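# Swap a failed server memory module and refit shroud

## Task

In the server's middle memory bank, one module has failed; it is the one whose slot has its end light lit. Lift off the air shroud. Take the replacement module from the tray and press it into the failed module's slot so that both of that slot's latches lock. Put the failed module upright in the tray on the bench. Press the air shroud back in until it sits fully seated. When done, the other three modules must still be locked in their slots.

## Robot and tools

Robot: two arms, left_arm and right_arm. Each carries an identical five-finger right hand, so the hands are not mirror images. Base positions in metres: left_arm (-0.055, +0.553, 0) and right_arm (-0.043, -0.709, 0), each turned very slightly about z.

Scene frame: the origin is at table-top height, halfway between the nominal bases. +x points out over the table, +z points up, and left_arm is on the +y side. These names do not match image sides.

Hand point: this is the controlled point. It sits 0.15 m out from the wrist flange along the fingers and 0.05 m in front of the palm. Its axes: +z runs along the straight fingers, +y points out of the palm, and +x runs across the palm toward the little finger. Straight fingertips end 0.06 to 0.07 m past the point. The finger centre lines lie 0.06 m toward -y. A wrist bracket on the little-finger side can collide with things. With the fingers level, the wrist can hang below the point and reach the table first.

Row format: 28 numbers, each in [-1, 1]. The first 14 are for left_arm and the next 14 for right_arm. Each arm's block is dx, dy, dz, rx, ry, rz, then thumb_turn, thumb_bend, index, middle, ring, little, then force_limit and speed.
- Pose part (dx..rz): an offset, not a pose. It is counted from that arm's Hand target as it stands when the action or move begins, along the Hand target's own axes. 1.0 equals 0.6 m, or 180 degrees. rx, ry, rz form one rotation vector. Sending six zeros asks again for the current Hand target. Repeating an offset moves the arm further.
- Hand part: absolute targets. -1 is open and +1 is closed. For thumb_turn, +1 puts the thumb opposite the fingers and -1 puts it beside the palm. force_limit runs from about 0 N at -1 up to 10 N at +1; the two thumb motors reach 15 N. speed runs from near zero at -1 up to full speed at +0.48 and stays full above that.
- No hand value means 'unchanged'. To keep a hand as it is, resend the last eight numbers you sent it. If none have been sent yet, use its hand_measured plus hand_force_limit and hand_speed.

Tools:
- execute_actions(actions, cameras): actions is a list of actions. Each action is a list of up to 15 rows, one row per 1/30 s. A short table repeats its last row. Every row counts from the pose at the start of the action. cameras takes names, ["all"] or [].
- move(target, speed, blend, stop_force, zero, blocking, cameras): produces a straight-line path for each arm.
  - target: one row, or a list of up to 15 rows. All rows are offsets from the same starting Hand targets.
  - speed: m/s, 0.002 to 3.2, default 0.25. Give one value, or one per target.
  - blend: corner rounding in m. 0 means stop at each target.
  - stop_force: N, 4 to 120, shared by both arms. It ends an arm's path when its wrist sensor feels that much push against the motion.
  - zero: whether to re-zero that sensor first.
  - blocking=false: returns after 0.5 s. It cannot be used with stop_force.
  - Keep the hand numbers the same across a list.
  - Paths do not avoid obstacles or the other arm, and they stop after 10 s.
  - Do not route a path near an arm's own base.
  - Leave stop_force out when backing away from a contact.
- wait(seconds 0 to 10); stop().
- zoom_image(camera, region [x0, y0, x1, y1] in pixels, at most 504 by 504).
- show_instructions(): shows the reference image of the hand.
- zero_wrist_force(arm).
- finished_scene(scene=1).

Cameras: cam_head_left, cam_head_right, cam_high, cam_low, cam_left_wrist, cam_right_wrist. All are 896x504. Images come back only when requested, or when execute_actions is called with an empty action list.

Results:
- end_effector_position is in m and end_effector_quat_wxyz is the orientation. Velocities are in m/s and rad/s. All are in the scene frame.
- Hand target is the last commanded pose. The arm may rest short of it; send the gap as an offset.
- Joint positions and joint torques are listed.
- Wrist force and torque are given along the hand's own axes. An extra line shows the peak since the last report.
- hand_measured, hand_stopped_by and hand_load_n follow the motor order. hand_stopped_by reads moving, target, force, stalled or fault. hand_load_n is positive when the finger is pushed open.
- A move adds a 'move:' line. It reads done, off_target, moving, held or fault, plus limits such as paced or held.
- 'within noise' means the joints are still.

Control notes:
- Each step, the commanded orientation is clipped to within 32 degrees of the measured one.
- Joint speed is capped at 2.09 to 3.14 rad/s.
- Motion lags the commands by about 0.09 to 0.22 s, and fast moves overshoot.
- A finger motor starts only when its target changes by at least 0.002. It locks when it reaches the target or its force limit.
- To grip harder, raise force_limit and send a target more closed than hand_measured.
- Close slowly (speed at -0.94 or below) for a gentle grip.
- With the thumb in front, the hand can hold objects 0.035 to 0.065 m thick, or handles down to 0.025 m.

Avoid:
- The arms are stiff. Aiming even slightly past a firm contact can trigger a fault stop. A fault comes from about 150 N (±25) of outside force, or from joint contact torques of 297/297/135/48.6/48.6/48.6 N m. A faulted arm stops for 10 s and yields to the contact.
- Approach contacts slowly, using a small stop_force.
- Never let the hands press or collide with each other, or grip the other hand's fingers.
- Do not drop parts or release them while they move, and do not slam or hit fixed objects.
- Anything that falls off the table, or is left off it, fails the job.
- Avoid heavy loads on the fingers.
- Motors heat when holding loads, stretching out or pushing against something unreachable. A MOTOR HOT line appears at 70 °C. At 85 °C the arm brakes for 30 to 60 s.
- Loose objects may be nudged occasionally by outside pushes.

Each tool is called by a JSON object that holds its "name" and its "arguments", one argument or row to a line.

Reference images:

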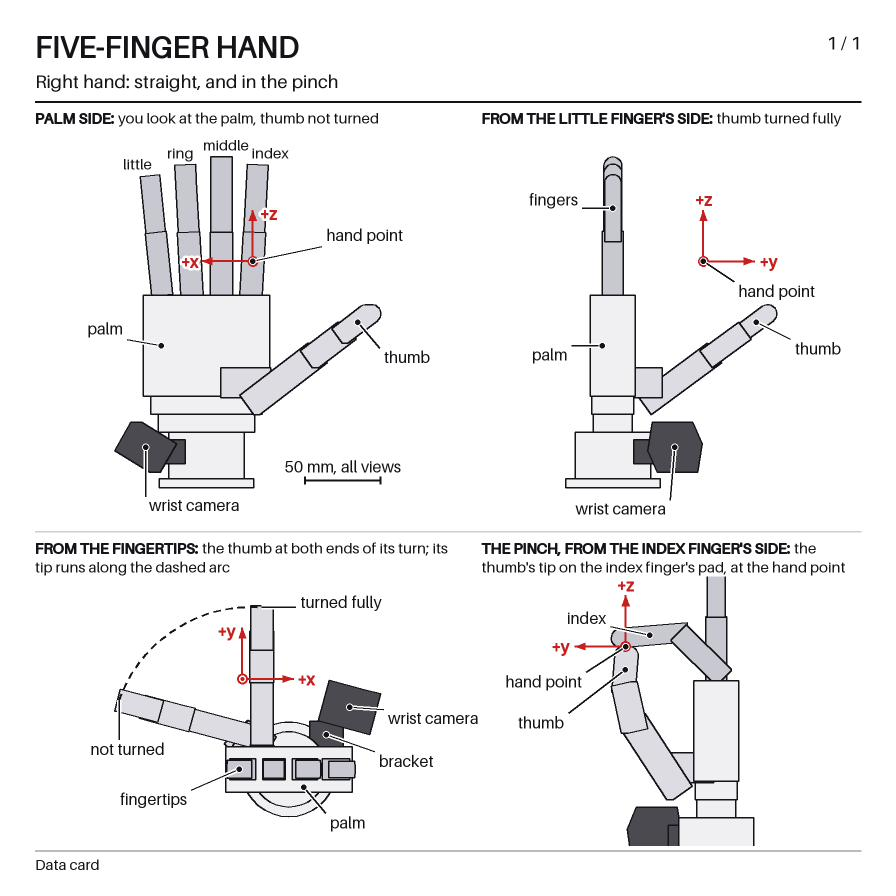

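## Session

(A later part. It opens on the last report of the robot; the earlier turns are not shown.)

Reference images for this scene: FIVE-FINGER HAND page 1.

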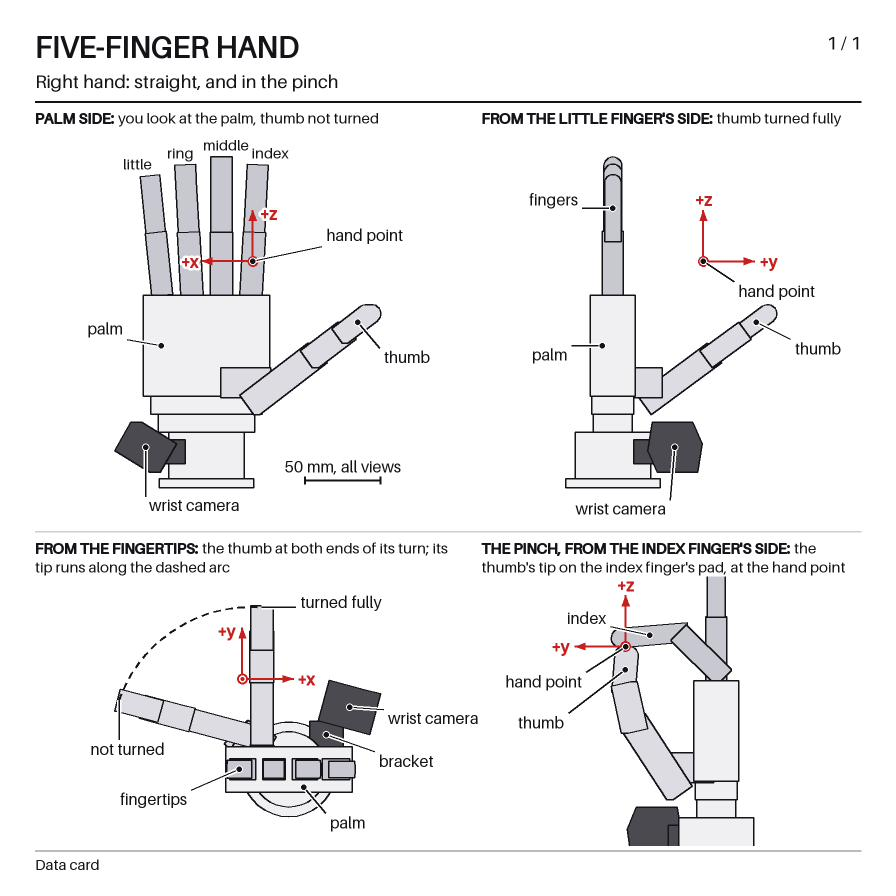

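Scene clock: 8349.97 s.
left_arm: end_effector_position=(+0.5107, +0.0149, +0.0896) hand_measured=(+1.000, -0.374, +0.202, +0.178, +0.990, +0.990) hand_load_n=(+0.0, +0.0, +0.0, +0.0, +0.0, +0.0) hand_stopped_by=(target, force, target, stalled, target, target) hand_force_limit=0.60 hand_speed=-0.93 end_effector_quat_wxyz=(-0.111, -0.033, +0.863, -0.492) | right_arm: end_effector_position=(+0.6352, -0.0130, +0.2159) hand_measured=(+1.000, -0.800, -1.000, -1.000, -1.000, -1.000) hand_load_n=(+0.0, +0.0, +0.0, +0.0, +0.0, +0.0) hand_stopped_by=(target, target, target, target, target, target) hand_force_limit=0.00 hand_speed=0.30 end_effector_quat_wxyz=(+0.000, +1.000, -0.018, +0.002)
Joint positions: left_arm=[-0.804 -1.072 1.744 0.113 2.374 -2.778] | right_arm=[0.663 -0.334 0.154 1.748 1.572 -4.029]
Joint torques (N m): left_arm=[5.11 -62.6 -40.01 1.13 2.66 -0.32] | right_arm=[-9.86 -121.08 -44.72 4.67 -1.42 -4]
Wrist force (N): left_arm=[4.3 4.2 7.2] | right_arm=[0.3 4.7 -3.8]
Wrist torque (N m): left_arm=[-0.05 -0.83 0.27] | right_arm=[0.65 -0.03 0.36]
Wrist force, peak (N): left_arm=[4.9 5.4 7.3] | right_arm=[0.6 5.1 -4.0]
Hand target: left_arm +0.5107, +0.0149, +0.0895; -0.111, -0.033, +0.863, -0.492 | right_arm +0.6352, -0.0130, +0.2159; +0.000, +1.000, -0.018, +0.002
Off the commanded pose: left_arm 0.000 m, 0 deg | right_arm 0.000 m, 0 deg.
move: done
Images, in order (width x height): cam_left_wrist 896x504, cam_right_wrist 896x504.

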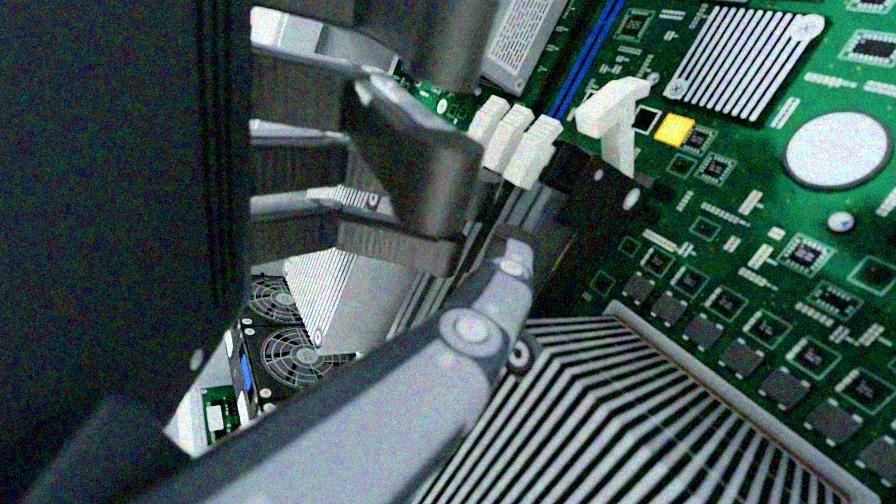

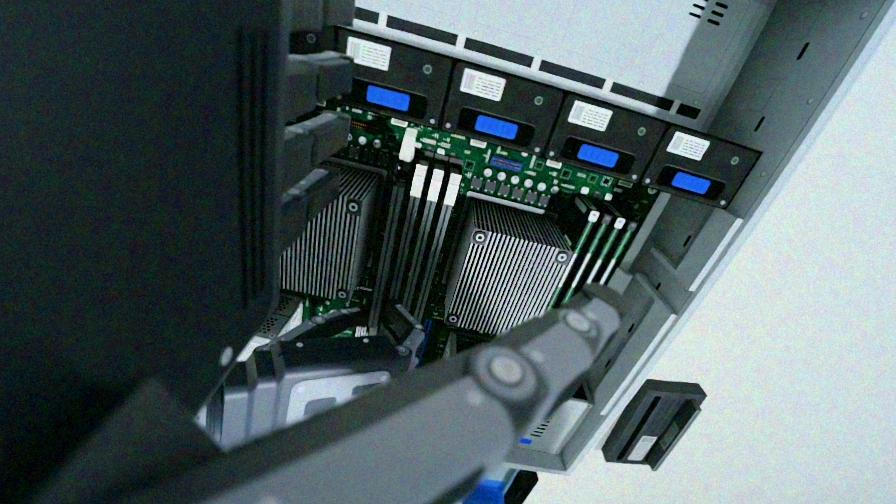

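{"name": "move", "arguments": {
  "target": [0.0336,-0.1263,-0.0738,0,0,0,1,0.15,0.2,0.15,0.99,0.99,0.6,-0.93,0,0,0,0,0,0,1,-0.8,-1,-1,-1,-1,0.0,0.3],
  "speed": 0.06
}}

{"name": "move", "arguments": {
  "target": [0.0315,0.0381,-0.1216,-0.0522,-0.055,0.0496,-1,-1,-1,-1,-1,-1,0.0,0.3,0,0,0,0,0,0,1,-0.8,-1,-1,-1,-1,0.0,0.3],
  "speed": 0.1,
  "cameras": ["cam_right_wrist","cam_left_wrist"]
}}

Scene clock: 8361.90 s.
left_arm: end_effector_position=(+0.5109, +0.0148, +0.1798) hand_measured=(+1.000, -0.374, +0.202, +0.178, +0.990, +0.990) hand_load_n=(+0.0, +0.0, +0.0, +0.0, +0.0, +0.0) hand_stopped_by=(target, force, target, stalled, target, target) hand_force_limit=0.60 hand_speed=-0.93 end_effector_quat_wxyz=(-0.111, -0.033, +0.863, -0.492) end_effector_velocity=(+0.001, +0.000, -0.003) end_effector_angular_velocity=(-0.001, -0.001, +0.001) | right_arm: end_effector_position=(+0.6352, -0.0130, +0.2159) hand_measured=(+1.000, -0.800, -1.000, -1.000, -1.000, -1.000) hand_load_n=(+0.0, +0.0, +0.0, +0.0, +0.0, +0.0) hand_stopped_by=(target, target, target, target, target, target) hand_force_limit=0.00 hand_speed=0.30 end_effector_quat_wxyz=(+0.000, +1.000, -0.018, +0.002)
Joint positions: left_arm=[-0.803 -1.156 1.685 0.256 2.374 -2.778] | right_arm=[0.663 -0.334 0.154 1.748 1.572 -4.029]
Joint velocities: left_arm=[0.001 0.002 0.003 -0.006 -0.001 0] | right_arm=[within noise]
Joint torques (N m): left_arm=[6.53 -53.78 -22.89 -0.95 3.47 4.55] | right_arm=[-11.36 -121.81 -44.21 4.62 -1.53 -3.86]
Wrist force (N): left_arm=[4.5 4.2 7.2] | right_arm=[0.6 4.3 -3.6]
Wrist torque (N m): left_arm=[-0.02 -0.84 0.29] | right_arm=[0.59 -0.08 0.36]
Wrist force, peak (N): left_arm=[4.5 5.9 7.5] | right_arm=[0.6 4.7 -4.4]
Hand target: left_arm +0.5108, +0.0149, +0.1796; -0.111, -0.033, +0.863, -0.492 | right_arm +0.6352, -0.0130, +0.2159; +0.000, +1.000, -0.018, +0.002
Off the commanded pose: left_arm 0.000 m, 0 deg | right_arm 0.000 m, 0 deg.
move: done

Scene clock: 8363.70 s.
left_arm: end_effector_position=(+0.5000, +0.0902, +0.2003) hand_measured=(-1.000, -1.000, -1.000, -1.000, -1.000, -1.000) hand_load_n=(-0.5, +0.0, +0.0, +0.0, +0.0, +0.0) hand_stopped_by=(target, target, target, target, target, target) hand_force_limit=0.00 hand_speed=0.30 end_effector_quat_wxyz=(+0.000, +0.001, +0.906, -0.422) | right_arm: end_effector_position=(+0.6352, -0.0130, +0.2159) hand_measured=(+1.000, -0.800, -1.000, -1.000, -1.000, -1.000) hand_load_n=(+0.0, -0.5, +0.0, +0.5, +0.0, +0.0) hand_stopped_by=(target, target, target, target, target, target) hand_force_limit=0.00 hand_speed=0.30 end_effector_quat_wxyz=(+0.000, +1.000, -0.018, +0.002)
Joint positions: left_arm=[-0.83 -1.297 1.797 0.36 2.129 -2.589] | right_arm=[0.663 -0.334 0.154 1.748 1.572 -4.029]
Joint torques (N m): left_arm=[5.16 -57.76 -50.04 -0.54 1.82 -3.05] | right_arm=[-9.3 -120.91 -44.31 4.62 -1.49 -3.94]
Wrist force (N): left_arm=[5.2 4.7 7.8] | right_arm=[0.4 4.6 -3.7]
Wrist torque (N m): left_arm=[-0.04 -0.93 0.51] | right_arm=[0.64 -0.04 0.36]
Wrist force, peak (N): left_arm=[5.5 5.3 8.0] | right_arm=[0.3 5.0 -4.1]
Hand target: left_arm +0.5001, +0.0902, +0.2004; +0.000, +0.001, +0.906, -0.422 | right_arm +0.6352, -0.0130, +0.2159; +0.000, +1.000, -0.018, +0.002
Off the commanded pose: left_arm 0.000 m, 0 deg | right_arm 0.000 m, 0 deg.
move: done
Images, in order (width x height): cam_left_wrist 896x504, cam_right_wrist 896x504.

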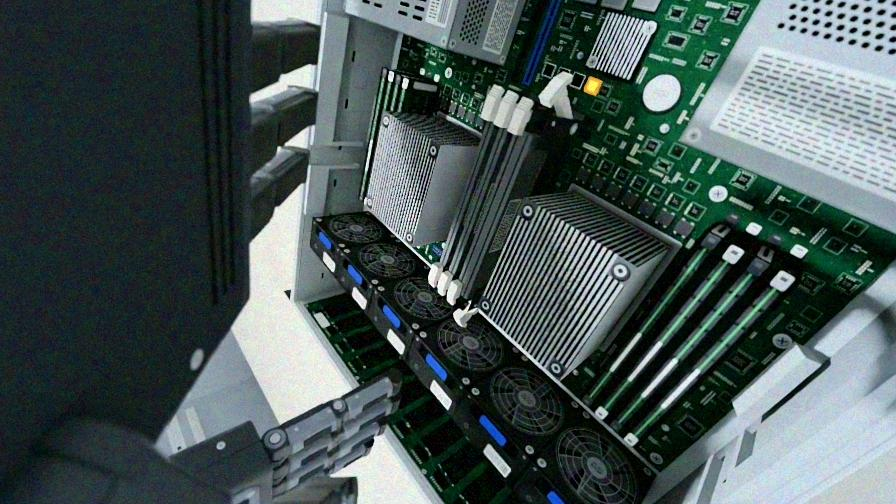

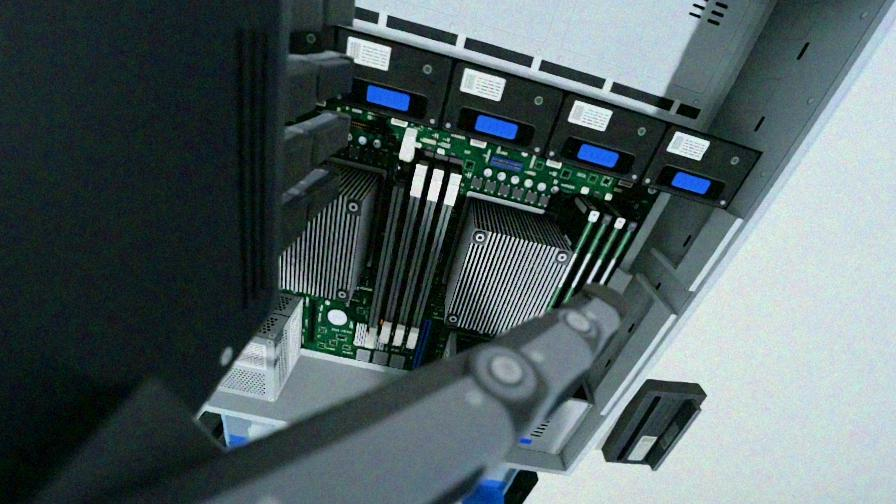

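{"name": "zoom_image", "arguments": {
  "camera": "cam_left_wrist",
  "region": [420, 60, 620, 340]
}}

{"name": "zoom_image", "arguments": {
  "camera": "cam_right_wrist",
  "region": [340, 110, 480, 370]
}}

Scaled by 1.800 from the camera's 896x504 image, which has a finer 1280x720 frame.

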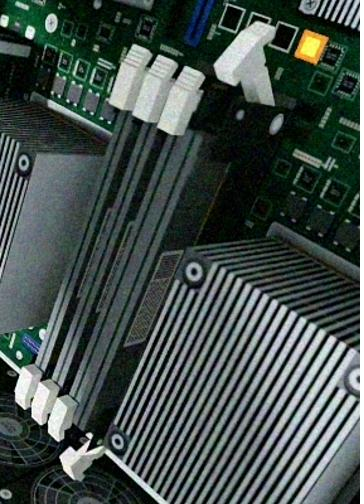

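Scaled by 1.938 from the camera's 896x504 image, which has a finer 1280x720 frame.

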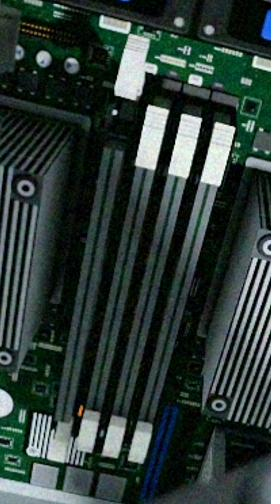

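{"name": "zoom_image", "arguments": {
  "camera": "cam_right_wrist",
  "region": [350, 290, 430, 370]
}}

{"name": "zoom_image", "arguments": {
  "camera": "cam_right_wrist",
  "region": [380, 120, 460, 200]
}}

{"name": "zoom_image", "arguments": {
  "camera": "cam_left_wrist",
  "region": [480, 60, 600, 160]
}}

{"name": "zoom_image", "arguments": {
  "camera": "cam_left_wrist",
  "region": [420, 240, 520, 340]
}}

Scaled by 6.300 from the camera's 896x504 image, which has a finer 1280x720 frame.

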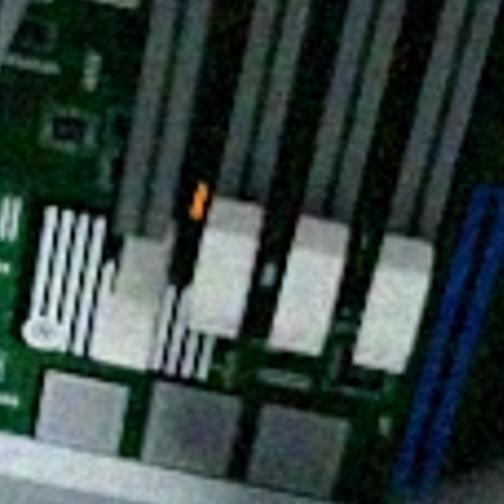

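Scaled by 6.300 from the camera's 896x504 image, which has a finer 1280x720 frame.

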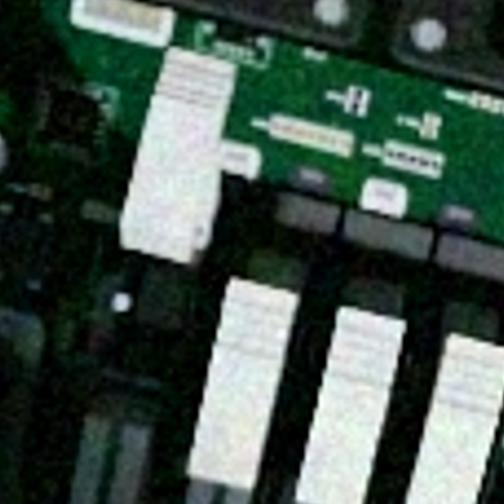

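Scaled by 4.200 from the camera's 896x504 image, which has a finer 1280x720 frame.

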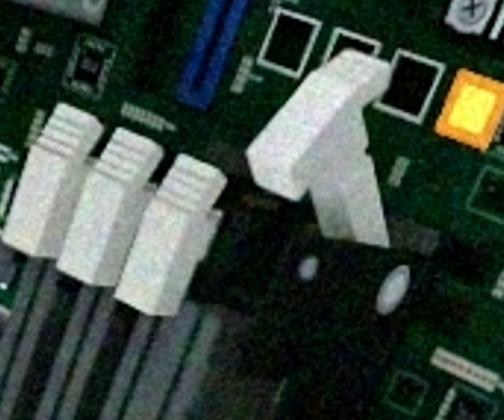

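Scaled by 5.040 from the camera's 896x504 image, which has a finer 1280x720 frame.

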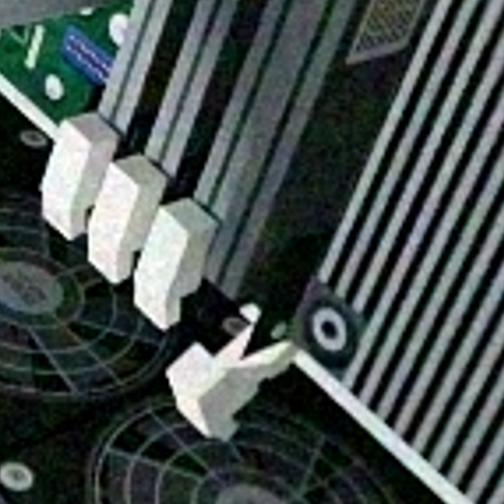

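{"name": "move", "arguments": {
  "target": [0.0667,0.024,-0.1322,0,0,0,-1,-1,-1,-1,-1,-1,0.0,0.3,0,0,0,0,0,0,1,-0.8,-1,-1,0.99,0.99,0.0,0.3],
  "speed": 0.15,
  "cameras": ["cam_right_wrist","cam_left_wrist"]
}}

{"name": "zoom_image", "arguments": {
  "camera": "cam_left_wrist",
  "region": [420, 80, 640, 330]
}}

Scene clock: 8395.33 s.
left_arm: end_effector_position=(+0.4601, +0.1602, +0.2402) hand_measured=(-1.000, -1.000, -1.000, -1.000, -1.000, -1.000) hand_load_n=(+0.0, +0.0, -0.5, +0.0, +0.0, +0.0) hand_stopped_by=(target, target, target, target, target, target) hand_force_limit=0.00 hand_speed=0.30 end_effector_quat_wxyz=(+0.000, +0.001, +0.906, -0.422) | right_arm: end_effector_position=(+0.6352, -0.0130, +0.2159) hand_measured=(+1.000, -0.800, -1.000, -1.000, +0.990, +0.990) hand_load_n=(+0.0, +0.0, +0.0, +0.0, +0.0, +0.0) hand_stopped_by=(target, target, target, target, target, target) hand_force_limit=0.00 hand_speed=0.30 end_effector_quat_wxyz=(+0.000, +1.000, -0.018, +0.002)
Joint positions: left_arm=[-0.791 -1.431 1.89 0.421 2.154 -2.554] | right_arm=[0.663 -0.334 0.154 1.748 1.572 -4.029]
Joint torques (N m): left_arm=[-6.81 -55.41 -48.43 0.66 -0.7 -2.97] | right_arm=[-10.44 -120.72 -44.38 4.7 0.09 -3.79]
Wrist force (N): left_arm=[4.9 5.1 7.2] | right_arm=[0.7 4.3 -3.8]
Wrist torque (N m): left_arm=[0.07 -0.87 0.39] | right_arm=[0.60 -0.08 0.37]
Wrist force, peak (N): left_arm=[4.6 4.5 9.1] | right_arm=[0.4 5.2 -4.0]
Hand target: left_arm +0.4602, +0.1602, +0.2403; +0.000, +0.001, +0.906, -0.422 | right_arm +0.6352, -0.0130, +0.2159; +0.000, +1.000, -0.018, +0.002
Off the commanded pose: left_arm 0.000 m, 0 deg | right_arm 0.000 m, 0 deg.
move: done
Images, in order (width x height): cam_left_wrist 896x504, cam_right_wrist 896x504.

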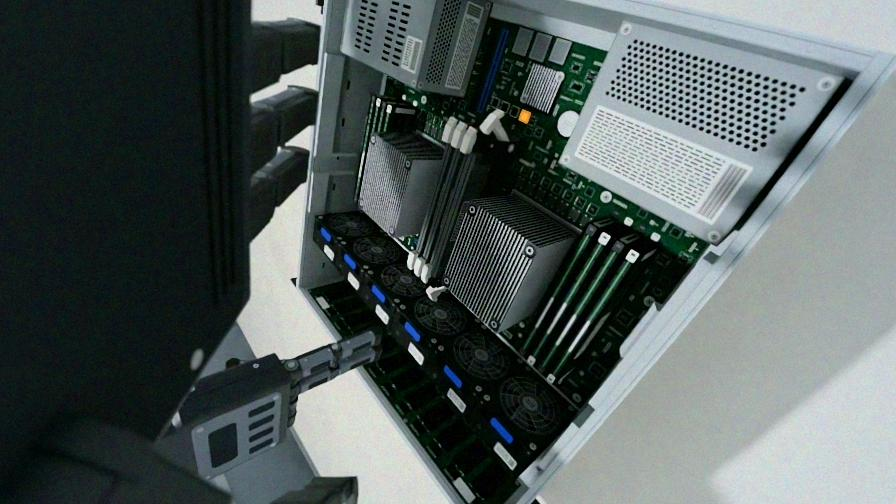

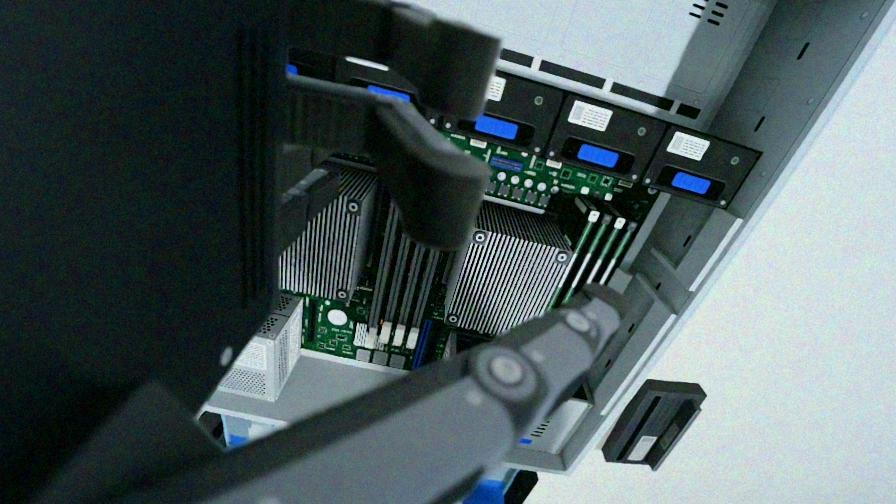

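Scaled by 2.016 from the camera's 896x504 image, which has a finer 1280x720 frame.

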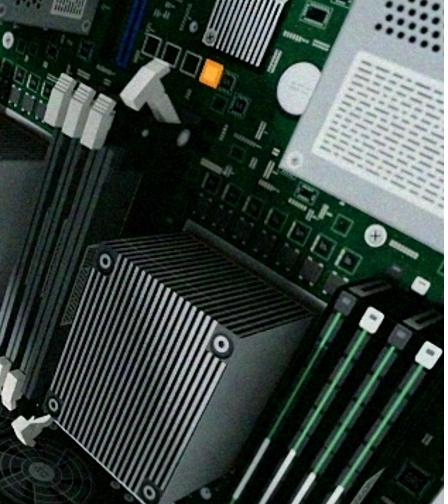

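{"name": "move", "arguments": {
  "target": [
    [0.0333,0.0193,-0.049,0,0,0,-1,-1,-1,-1,-1,-1,0.0,0.3,0,0,0,0,0,0,1,-0.8,-1,0.99,0.99,0.99,0.0,0.3],
    [0.0333,0.0193,-0.049,0,0,0,-1,-1,-1,-1,-1,-1,0.0,0.3,-0.2197,0.037,-0.0005,0,0,0,1,-0.8,-1,0.99,0.99,0.99,0.0,0.3]
  ],
  "speed": 0.12,
  "cameras": ["cam_right_wrist","cam_left_wrist"]
}}

Scene clock: 8409.07 s.
left_arm: end_effector_position=(+0.4402, +0.1902, +0.2504) hand_measured=(-1.000, -1.000, -1.000, -1.000, -1.000, -1.000) hand_load_n=(+0.0, -0.5, +0.0, +0.0, +0.0, +0.0) hand_stopped_by=(target, target, target, target, target, target) hand_force_limit=0.00 hand_speed=0.30 end_effector_quat_wxyz=(+0.000, +0.001, +0.906, -0.422) | right_arm: end_effector_position=(+0.5027, -0.0304, +0.2158) hand_measured=(+1.000, -0.800, -1.000, +0.990, +0.990, +0.990) hand_load_n=(+0.0, +0.0, +0.0, +0.0, +0.0, +0.0) hand_stopped_by=(target, target, target, target, target, target) hand_force_limit=0.00 hand_speed=0.30 end_effector_quat_wxyz=(+0.000, +1.000, -0.018, +0.002)
Joint positions: left_arm=[-0.775 -1.488 1.935 0.44 2.164 -2.539] | right_arm=[0.735 -0.684 0.833 1.419 1.572 -3.957]
Joint torques (N m): left_arm=[-11.62 -47.57 -50.84 -0.2 -0.66 -2.88] | right_arm=[-7.92 -111.3 -32.27 5.26 -1.38 -4.03]
Wrist force (N): left_arm=[4.9 4.2 7.8] | right_arm=[0.1 4.0 -4.1]
Wrist torque (N m): left_arm=[-0.11 -0.88 0.31] | right_arm=[0.44 0.08 0.41]
Wrist force, peak (N): left_arm=[5.3 4.4 8.4] | right_arm=[2.4 5.1 -3.6]
Hand target: left_arm +0.4402, +0.1902, +0.2504; +0.000, +0.001, +0.906, -0.422 | right_arm +0.5027, -0.0305, +0.2158; +0.000, +1.000, -0.018, +0.002
Off the commanded pose: left_arm 0.000 m, 0 deg | right_arm 0.000 m, 0 deg.
move: done
Images, in order (width x height): cam_left_wrist 896x504, cam_right_wrist 896x504.

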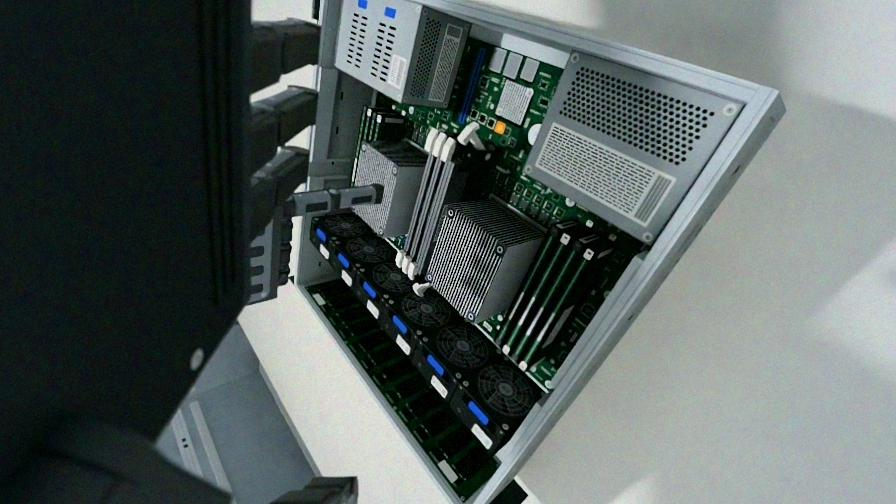

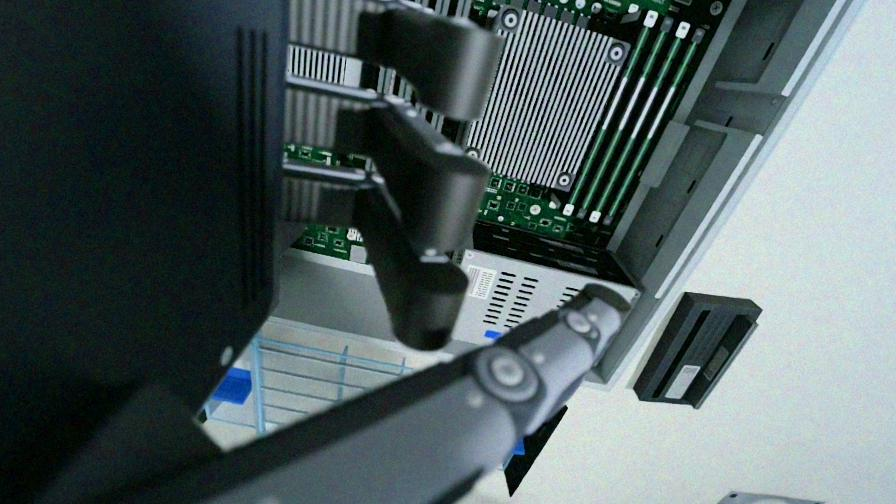

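{"name": "move", "arguments": {
  "target": [0,0,0,0,0,0,-1,-1,-1,-1,-1,-1,0.0,0.3,-0.0004,0,0.11,0,0,0,1,-0.8,-1,0.99,0.99,0.99,0.0,0.3],
  "speed": 0.06,
  "stop_force": 8,
  "cameras": ["cam_right_wrist","cam_left_wrist"]
}}

{"name": "zoom_image", "arguments": {
  "camera": "cam_left_wrist",
  "region": [330, 100, 530, 320]
}}

Scene clock: 8415.83 s.
left_arm: end_effector_position=(+0.4402, +0.1902, +0.2504) hand_measured=(-1.000, -1.000, -1.000, -1.000, -1.000, -1.000) hand_load_n=(+0.0, +0.0, +0.0, +0.0, +0.0, +0.0) hand_stopped_by=(target, target, target, target, target, target) hand_force_limit=0.00 hand_speed=0.30 end_effector_quat_wxyz=(+0.000, +0.001, +0.906, -0.422) | right_arm: end_effector_position=(+0.5026, -0.0304, +0.1498) hand_measured=(+1.000, -0.800, -1.000, +0.990, +0.990, +0.990) hand_load_n=(+0.0, +0.0, +0.0, +0.0, +0.0, +0.5) hand_stopped_by=(target, target, target, target, target, target) hand_force_limit=0.00 hand_speed=0.30 end_effector_quat_wxyz=(+0.000, +1.000, -0.018, +0.002)
Joint positions: left_arm=[-0.775 -1.488 1.935 0.44 2.164 -2.539] | right_arm=[0.735 -0.657 0.9 1.325 1.572 -3.957]
Joint torques (N m): left_arm=[-8.14 -45.04 -50.26 -0.77 -0.99 -3.18] | right_arm=[10.06 -118.19 -48.97 6.58 -1.14 2.3]
Wrist force (N): left_arm=[5.2 4.3 7.2] | right_arm=[0.3 4.4 -4.5]
Wrist torque (N m): left_arm=[-0.05 -0.92 0.33] | right_arm=[0.48 -0.04 0.38]
Wrist force, peak (N): left_arm=[5.6 4.7 7.9] | right_arm=[0.2 4.5 -5.1]
Hand target: left_arm +0.4402, +0.1902, +0.2504; +0.000, +0.001, +0.906, -0.422 | right_arm +0.5026, -0.0304, +0.1498; +0.000, +1.000, -0.018, +0.002
Off the commanded pose: left_arm 0.000 m, 0 deg | right_arm 0.000 m, 0 deg.
move: done
Images, in order (width x height): cam_left_wrist 896x504, cam_right_wrist 896x504.

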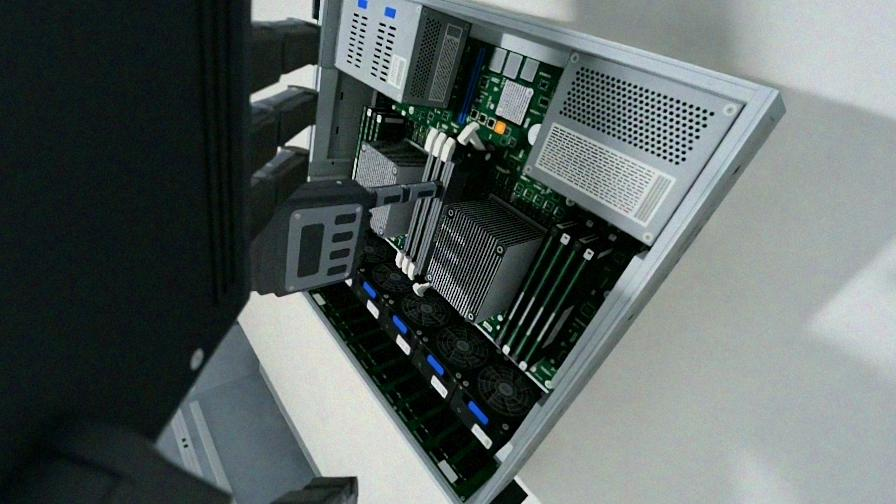

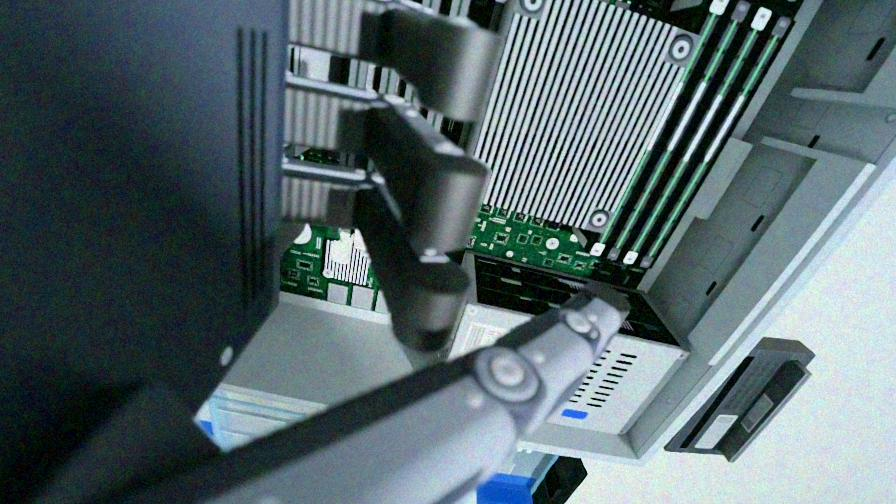

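Scaled by 2.291 from the camera's 896x504 image, which has a finer 1280x720 frame.

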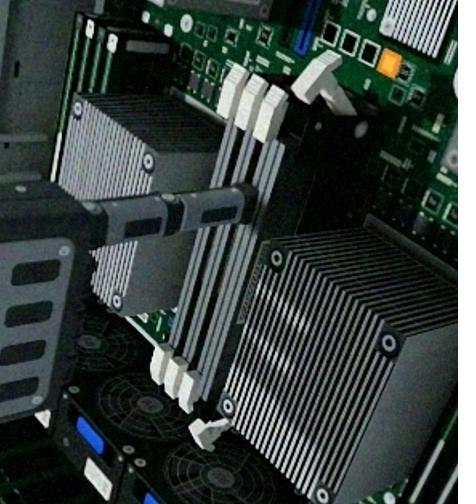

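{"name": "move", "arguments": {
  "target": [0,0,0,0,0,0,-1,-1,-1,-1,-1,-1,0.0,0.3,-0.00013,0,0.025,0,0,0,1,-0.8,-1,0.99,0.99,0.99,0.0,0.3],
  "speed": 0.006,
  "stop_force": 4,
  "cameras": ["cam_left_wrist"]
}}

{"name": "zoom_image", "arguments": {
  "camera": "cam_left_wrist",
  "region": [390, 110, 510, 310]
}}

Scene clock: 8423.67 s.
left_arm: end_effector_position=(+0.4402, +0.1902, +0.2504) hand_measured=(-1.000, -1.000, -1.000, -1.000, -1.000, -1.000) hand_load_n=(+0.0, +0.0, +0.0, +0.0, +0.0, +0.0) hand_stopped_by=(target, target, target, target, target, target) hand_force_limit=0.00 hand_speed=0.30 end_effector_quat_wxyz=(+0.000, +0.001, +0.906, -0.422) | right_arm: end_effector_position=(+0.5026, -0.0304, +0.1382) hand_measured=(+1.000, -0.800, -1.000, +0.990, +0.990, +0.990) hand_load_n=(+0.0, +0.0, +0.0, +0.0, +0.0, +0.0) hand_stopped_by=(target, target, target, target, target, target) hand_force_limit=0.00 hand_speed=0.30 end_effector_quat_wxyz=(+0.000, +1.000, -0.018, +0.002)
Joint positions: left_arm=[-0.775 -1.488 1.935 0.44 2.164 -2.539] | right_arm=[0.735 -0.651 0.91 1.31 1.572 -3.957]
Joint torques (N m): left_arm=[-9.14 -44.97 -50.37 -0.53 -1.06 -3.67] | right_arm=[11.91 -114.93 -47.22 5.76 -0.86 2.42]
Wrist force (N): left_arm=[5.2 4.6 7.6] | right_arm=[0.0 3.8 -8.9]
Wrist torque (N m): left_arm=[-0.04 -0.93 0.33] | right_arm=[0.74 -0.15 0.39]
Wrist force, peak (N): left_arm=[5.5 4.2 8.1] | right_arm=[-0.5 3.9 -10.4]
Hand target: left_arm +0.4402, +0.1902, +0.2504; +0.000, +0.001, +0.906, -0.422 | right_arm +0.5026, -0.0304, +0.1382; +0.000, +1.000, -0.018, +0.002 (not the last commanded pose)
Off the commanded pose: left_arm 0.000 m, 0 deg | right_arm 0.003 m, 0 deg.
move: contact (right_arm)
Images, in order (width x height): cam_left_wrist 896x504.

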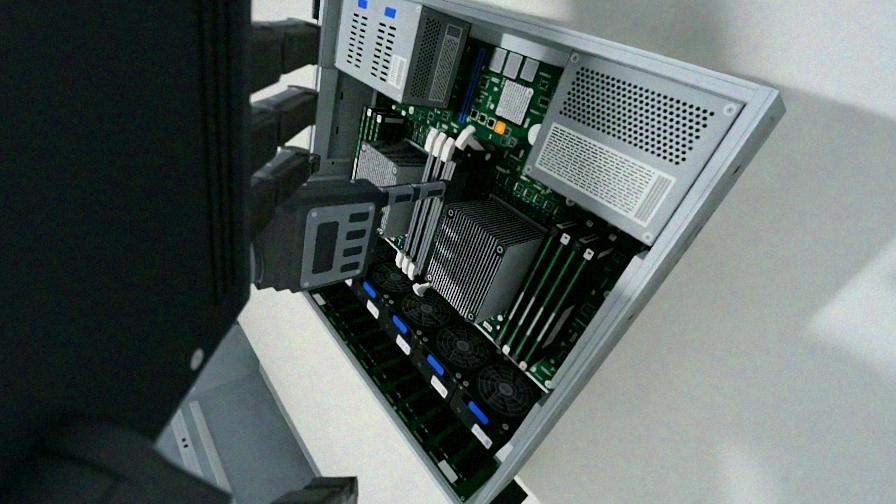

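Scaled by 2.520 from the camera's 896x504 image, which has a finer 1280x720 frame.

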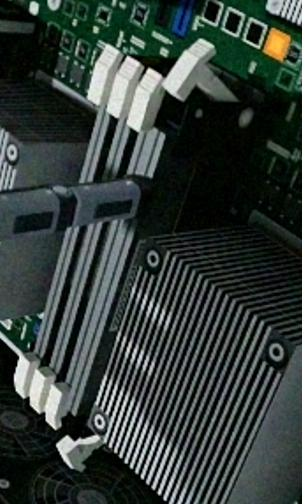

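{"name": "move", "arguments": {
  "target": [0,0,0,0,0,0,-1,-1,-1,-1,-1,-1,0.0,0.3,-0.00008,0,0.0142,0,0,0,1,-0.8,-1,0.99,0.99,0.99,0.0,0.3],
  "speed": 0.004,
  "stop_force": 15,
  "cameras": ["cam_left_wrist"]
}}

{"name": "zoom_image", "arguments": {
  "camera": "cam_left_wrist",
  "region": [390, 110, 510, 310]
}}

Scene clock: 8428.57 s.
left_arm: end_effector_position=(+0.4402, +0.1902, +0.2504) hand_measured=(-1.000, -1.000, -1.000, -1.000, -1.000, -1.000) hand_load_n=(+0.0, +0.0, +0.0, +0.0, +0.0, +0.0) hand_stopped_by=(target, target, target, target, target, target) hand_force_limit=0.00 hand_speed=0.30 end_effector_quat_wxyz=(+0.000, +0.001, +0.906, -0.422) | right_arm: end_effector_position=(+0.5026, -0.0304, +0.1352) hand_measured=(+1.000, -0.800, -1.000, +0.990, +0.990, +0.990) hand_load_n=(+0.0, +0.0, +0.0, +0.0, +0.0, +0.0) hand_stopped_by=(target, target, target, target, target, target) hand_force_limit=0.00 hand_speed=0.30 end_effector_quat_wxyz=(+0.000, +1.000, -0.018, +0.002)
Joint positions: left_arm=[-0.775 -1.488 1.935 0.44 2.164 -2.539] | right_arm=[0.735 -0.649 0.912 1.306 1.572 -3.957]
Joint torques (N m): left_arm=[-8.67 -43.59 -48.64 -0.1 -1.21 -3.08] | right_arm=[3.24 -100.72 -42.21 2.31 1.03 2.26]
Wrist force (N): left_arm=[4.9 4.3 7.2] | right_arm=[-5.9 2.3 -24.7]
Wrist torque (N m): left_arm=[-0.06 -0.87 0.31] | right_arm=[1.75 -0.66 0.05]
Wrist force, peak (N): left_arm=[5.5 4.3 8.2] | right_arm=[-6.4 2.4 -25.8]
Hand target: left_arm +0.4402, +0.1902, +0.2504; +0.000, +0.001, +0.906, -0.422 | right_arm +0.5026, -0.0304, +0.1352; +0.000, +1.000, -0.018, +0.002 (not the last commanded pose)
Off the commanded pose: left_arm 0.000 m, 0 deg | right_arm 0.006 m, 0 deg.
move: contact (right_arm)
Images, in order (width x height): cam_left_wrist 896x504.

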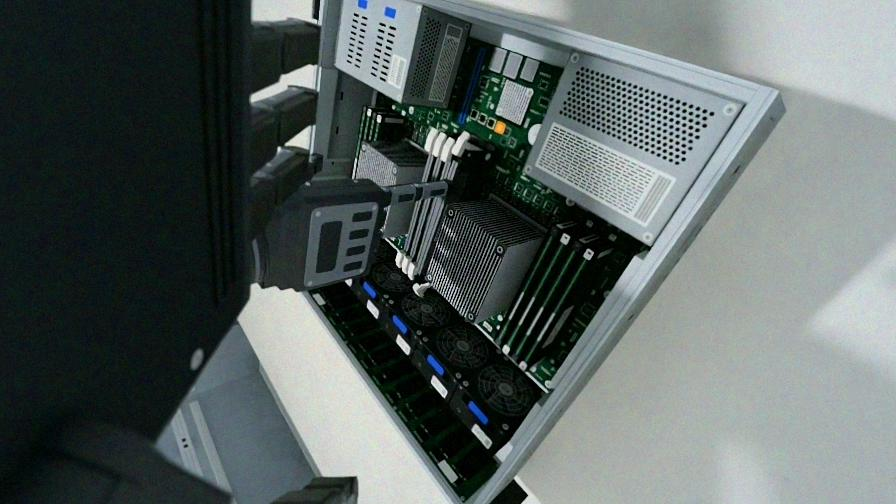

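Scaled by 2.520 from the camera's 896x504 image, which has a finer 1280x720 frame.

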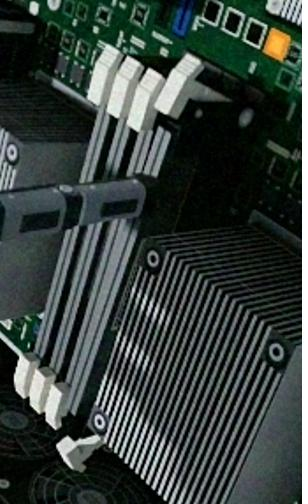

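{"name": "move", "arguments": {
  "target": [
    [0,0,0,0,0,0,-1,-1,-1,-1,-1,-1,0.0,0.3,0,0,-0.02,0,0,0,1,-0.8,-1,0.99,0.99,0.99,0.0,0.3],
    [0,0,0,0,0,0,-1,-1,-1,-1,-1,-1,0.0,0.3,0.1419,-0.0023,-0.0195,0,0,0,1,-0.8,-1,0.99,0.99,0.99,0.0,0.3]
  ],
  "speed": [0.03,0.1]
}}

{"name": "move", "arguments": {
  "target": [0,0,0,0,0,0,-1,-1,-1,-1,-1,-1,0.0,0.3,-0.0001,0,0.025,0,0,0,1,-0.8,-1,0.99,0.99,0.99,0.0,0.3],
  "speed": 0.006,
  "stop_force": 4,
  "cameras": ["cam_left_wrist"]
}}

{"name": "zoom_image", "arguments": {
  "camera": "cam_left_wrist",
  "region": [380, 110, 520, 310]
}}

Scene clock: 8441.03 s.
left_arm: end_effector_position=(+0.4402, +0.1902, +0.2504) hand_measured=(-1.000, -1.000, -1.000, -1.000, -1.000, -1.000) hand_load_n=(+0.0, +0.0, +0.0, +0.0, +0.0, +0.0) hand_stopped_by=(target, target, target, target, target, target) hand_force_limit=0.00 hand_speed=0.30 end_effector_quat_wxyz=(+0.000, +0.001, +0.906, -0.422) | right_arm: end_effector_position=(+0.5877, -0.0321, +0.1472) hand_measured=(+1.000, -0.800, -1.000, +0.990, +0.990, +0.990) hand_load_n=(+0.0, +0.0, +0.0, +0.0, +0.0, +0.0) hand_stopped_by=(target, target, target, target, target, target) hand_force_limit=0.00 hand_speed=0.30 end_effector_quat_wxyz=(+0.000, +1.000, -0.018, +0.001)
Joint positions: left_arm=[-0.775 -1.488 1.935 0.44 2.164 -2.539] | right_arm=[0.677 -0.532 0.667 1.433 1.572 -4.016]
Joint torques (N m): left_arm=[-10.76 -48.35 -49.43 -0.02 -0.79 -3.29] | right_arm=[10.66 -112.44 -44.5 1.62 0.22 2.82]
Wrist force (N): left_arm=[5.5 4.7 7.9] | right_arm=[0.1 4.6 -3.1]
Wrist torque (N m): left_arm=[-0.05 -0.98 0.35] | right_arm=[0.55 0.08 0.39]
Wrist force, peak (N): left_arm=[5.3 4.6 8.1] | right_arm=[-6.4 2.7 -25.0]
Hand target: left_arm +0.4402, +0.1902, +0.2504; +0.000, +0.001, +0.906, -0.422 | right_arm +0.5877, -0.0321, +0.1472; +0.000, +1.000, -0.018, +0.002
Off the commanded pose: left_arm 0.000 m, 0 deg | right_arm 0.000 m, 0 deg.
move: done

Scene clock: 8443.67 s.
left_arm: end_effector_position=(+0.4402, +0.1902, +0.2504) hand_measured=(-1.000, -1.000, -1.000, -1.000, -1.000, -1.000) hand_load_n=(+0.0, +0.0, +0.0, +0.0, +0.0, +0.0) hand_stopped_by=(target, target, target, target, target, target) hand_force_limit=0.00 hand_speed=0.30 end_effector_quat_wxyz=(+0.000, +0.001, +0.906, -0.422) | right_arm: end_effector_position=(+0.5877, -0.0321, +0.1382) hand_measured=(+1.000, -0.800, -1.000, +0.990, +0.990, +0.990) hand_load_n=(+0.0, +0.0, +0.0, +0.0, +0.0, +0.0) hand_stopped_by=(target, target, target, target, target, target) hand_force_limit=0.00 hand_speed=0.30 end_effector_quat_wxyz=(+0.000, +1.000, -0.018, +0.002)
Joint positions: left_arm=[-0.775 -1.488 1.935 0.44 2.164 -2.539] | right_arm=[0.677 -0.529 0.676 1.42 1.572 -4.016]
Joint torques (N m): left_arm=[-10.21 -47.4 -49.7 -0.6 -1.14 -3.33] | right_arm=[13.44 -122.56 -48.08 6.44 1.13 2.77]
Wrist force (N): left_arm=[5.3 4.3 7.4] | right_arm=[0.9 4.4 -6.7]
Wrist torque (N m): left_arm=[-0.07 -0.94 0.34] | right_arm=[0.83 0.20 0.42]
Wrist force, peak (N): left_arm=[5.5 4.7 7.9] | right_arm=[1.3 4.2 -8.6]
Hand target: left_arm +0.4402, +0.1902, +0.2504; +0.000, +0.001, +0.906, -0.422 | right_arm +0.5877, -0.0321, +0.1383; +0.000, +1.000, -0.018, +0.002 (not the last commanded pose)
Off the commanded pose: left_arm 0.000 m, 0 deg | right_arm 0.006 m, 0 deg.
move: contact (right_arm)
Images, in order (width x height): cam_left_wrist 896x504.

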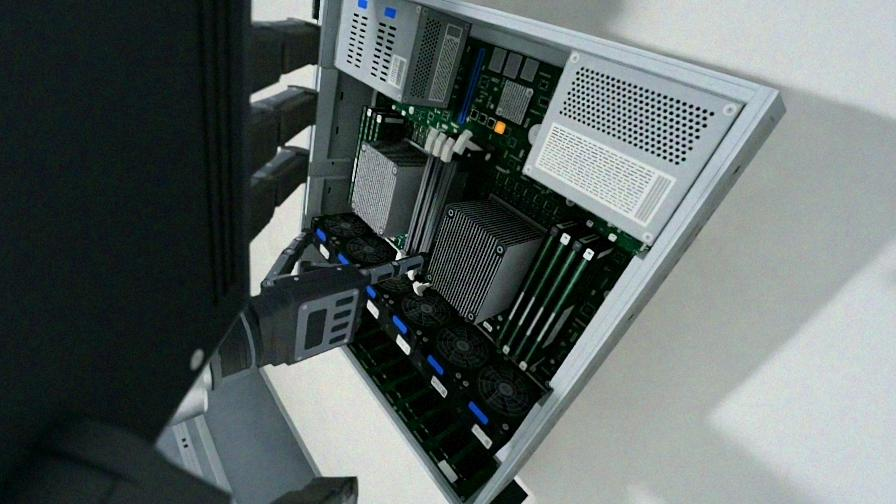

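Scaled by 2.520 from the camera's 896x504 image, which has a finer 1280x720 frame.

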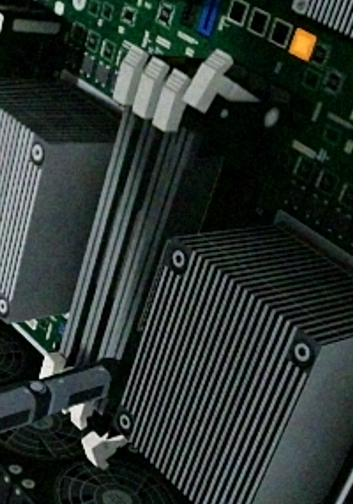

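{"name": "move", "arguments": {
  "target": [0,0,0,0,0,0,-1,-1,-1,-1,-1,-1,0.0,0.3,-0.00008,0,0.0142,0,0,0,1,-0.8,-1,0.99,0.99,0.99,0.0,0.3],
  "speed": 0.004,
  "stop_force": 15,
  "cameras": ["cam_left_wrist"]
}}

{"name": "zoom_image", "arguments": {
  "camera": "cam_left_wrist",
  "region": [380, 110, 520, 310]
}}

Scene clock: 8449.10 s.
left_arm: end_effector_position=(+0.4402, +0.1902, +0.2504) hand_measured=(-1.000, -1.000, -1.000, -1.000, -1.000, -1.000) hand_load_n=(-0.5, +0.0, +0.0, +0.0, +0.0, +0.0) hand_stopped_by=(target, target, target, target, target, target) hand_force_limit=0.00 hand_speed=0.30 end_effector_quat_wxyz=(+0.000, +0.001, +0.906, -0.422) | right_arm: end_effector_position=(+0.5877, -0.0321, +0.1350) hand_measured=(+1.000, -0.800, -1.000, +0.990, +0.990, +0.990) hand_load_n=(+0.0, +0.0, +1.0, +0.0, +0.0, +0.0) hand_stopped_by=(target, target, target, target, target, target) hand_force_limit=0.00 hand_speed=0.30 end_effector_quat_wxyz=(+0.000, +1.000, -0.018, +0.002)
Joint positions: left_arm=[-0.775 -1.488 1.935 0.44 2.164 -2.539] | right_arm=[0.677 -0.528 0.68 1.416 1.572 -4.016]
Joint torques (N m): left_arm=[-9.3 -46.55 -48.92 0.16 -0.91 -3.39] | right_arm=[7.88 -103.25 -38.55 5.96 1.35 2.44]
Wrist force (N): left_arm=[4.9 4.0 7.7] | right_arm=[3.2 -2.3 -21.9]
Wrist torque (N m): left_arm=[-0.13 -0.89 0.30] | right_arm=[2.01 0.23 0.54]
Wrist force, peak (N): left_arm=[5.3 4.8 8.1] | right_arm=[2.9 -2.3 -23.1]
Hand target: left_arm +0.4402, +0.1902, +0.2504; +0.000, +0.001, +0.906, -0.422 | right_arm +0.5877, -0.0321, +0.1350; +0.000, +1.000, -0.018, +0.002 (not the last commanded pose)
Off the commanded pose: left_arm 0.000 m, 0 deg | right_arm 0.005 m, 0 deg.
move: contact (right_arm)
Images, in order (width x height): cam_left_wrist 896x504.

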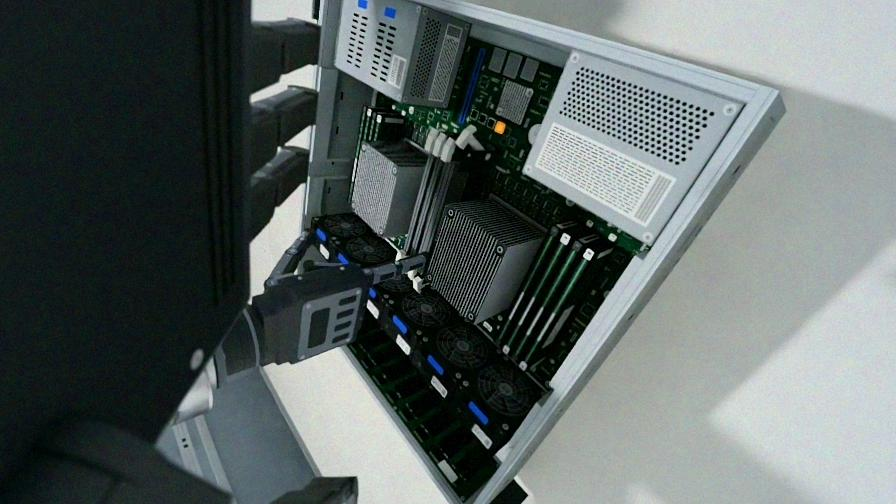

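Scaled by 2.520 from the camera's 896x504 image, which has a finer 1280x720 frame.

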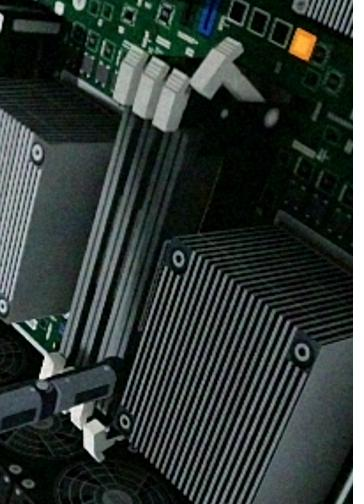

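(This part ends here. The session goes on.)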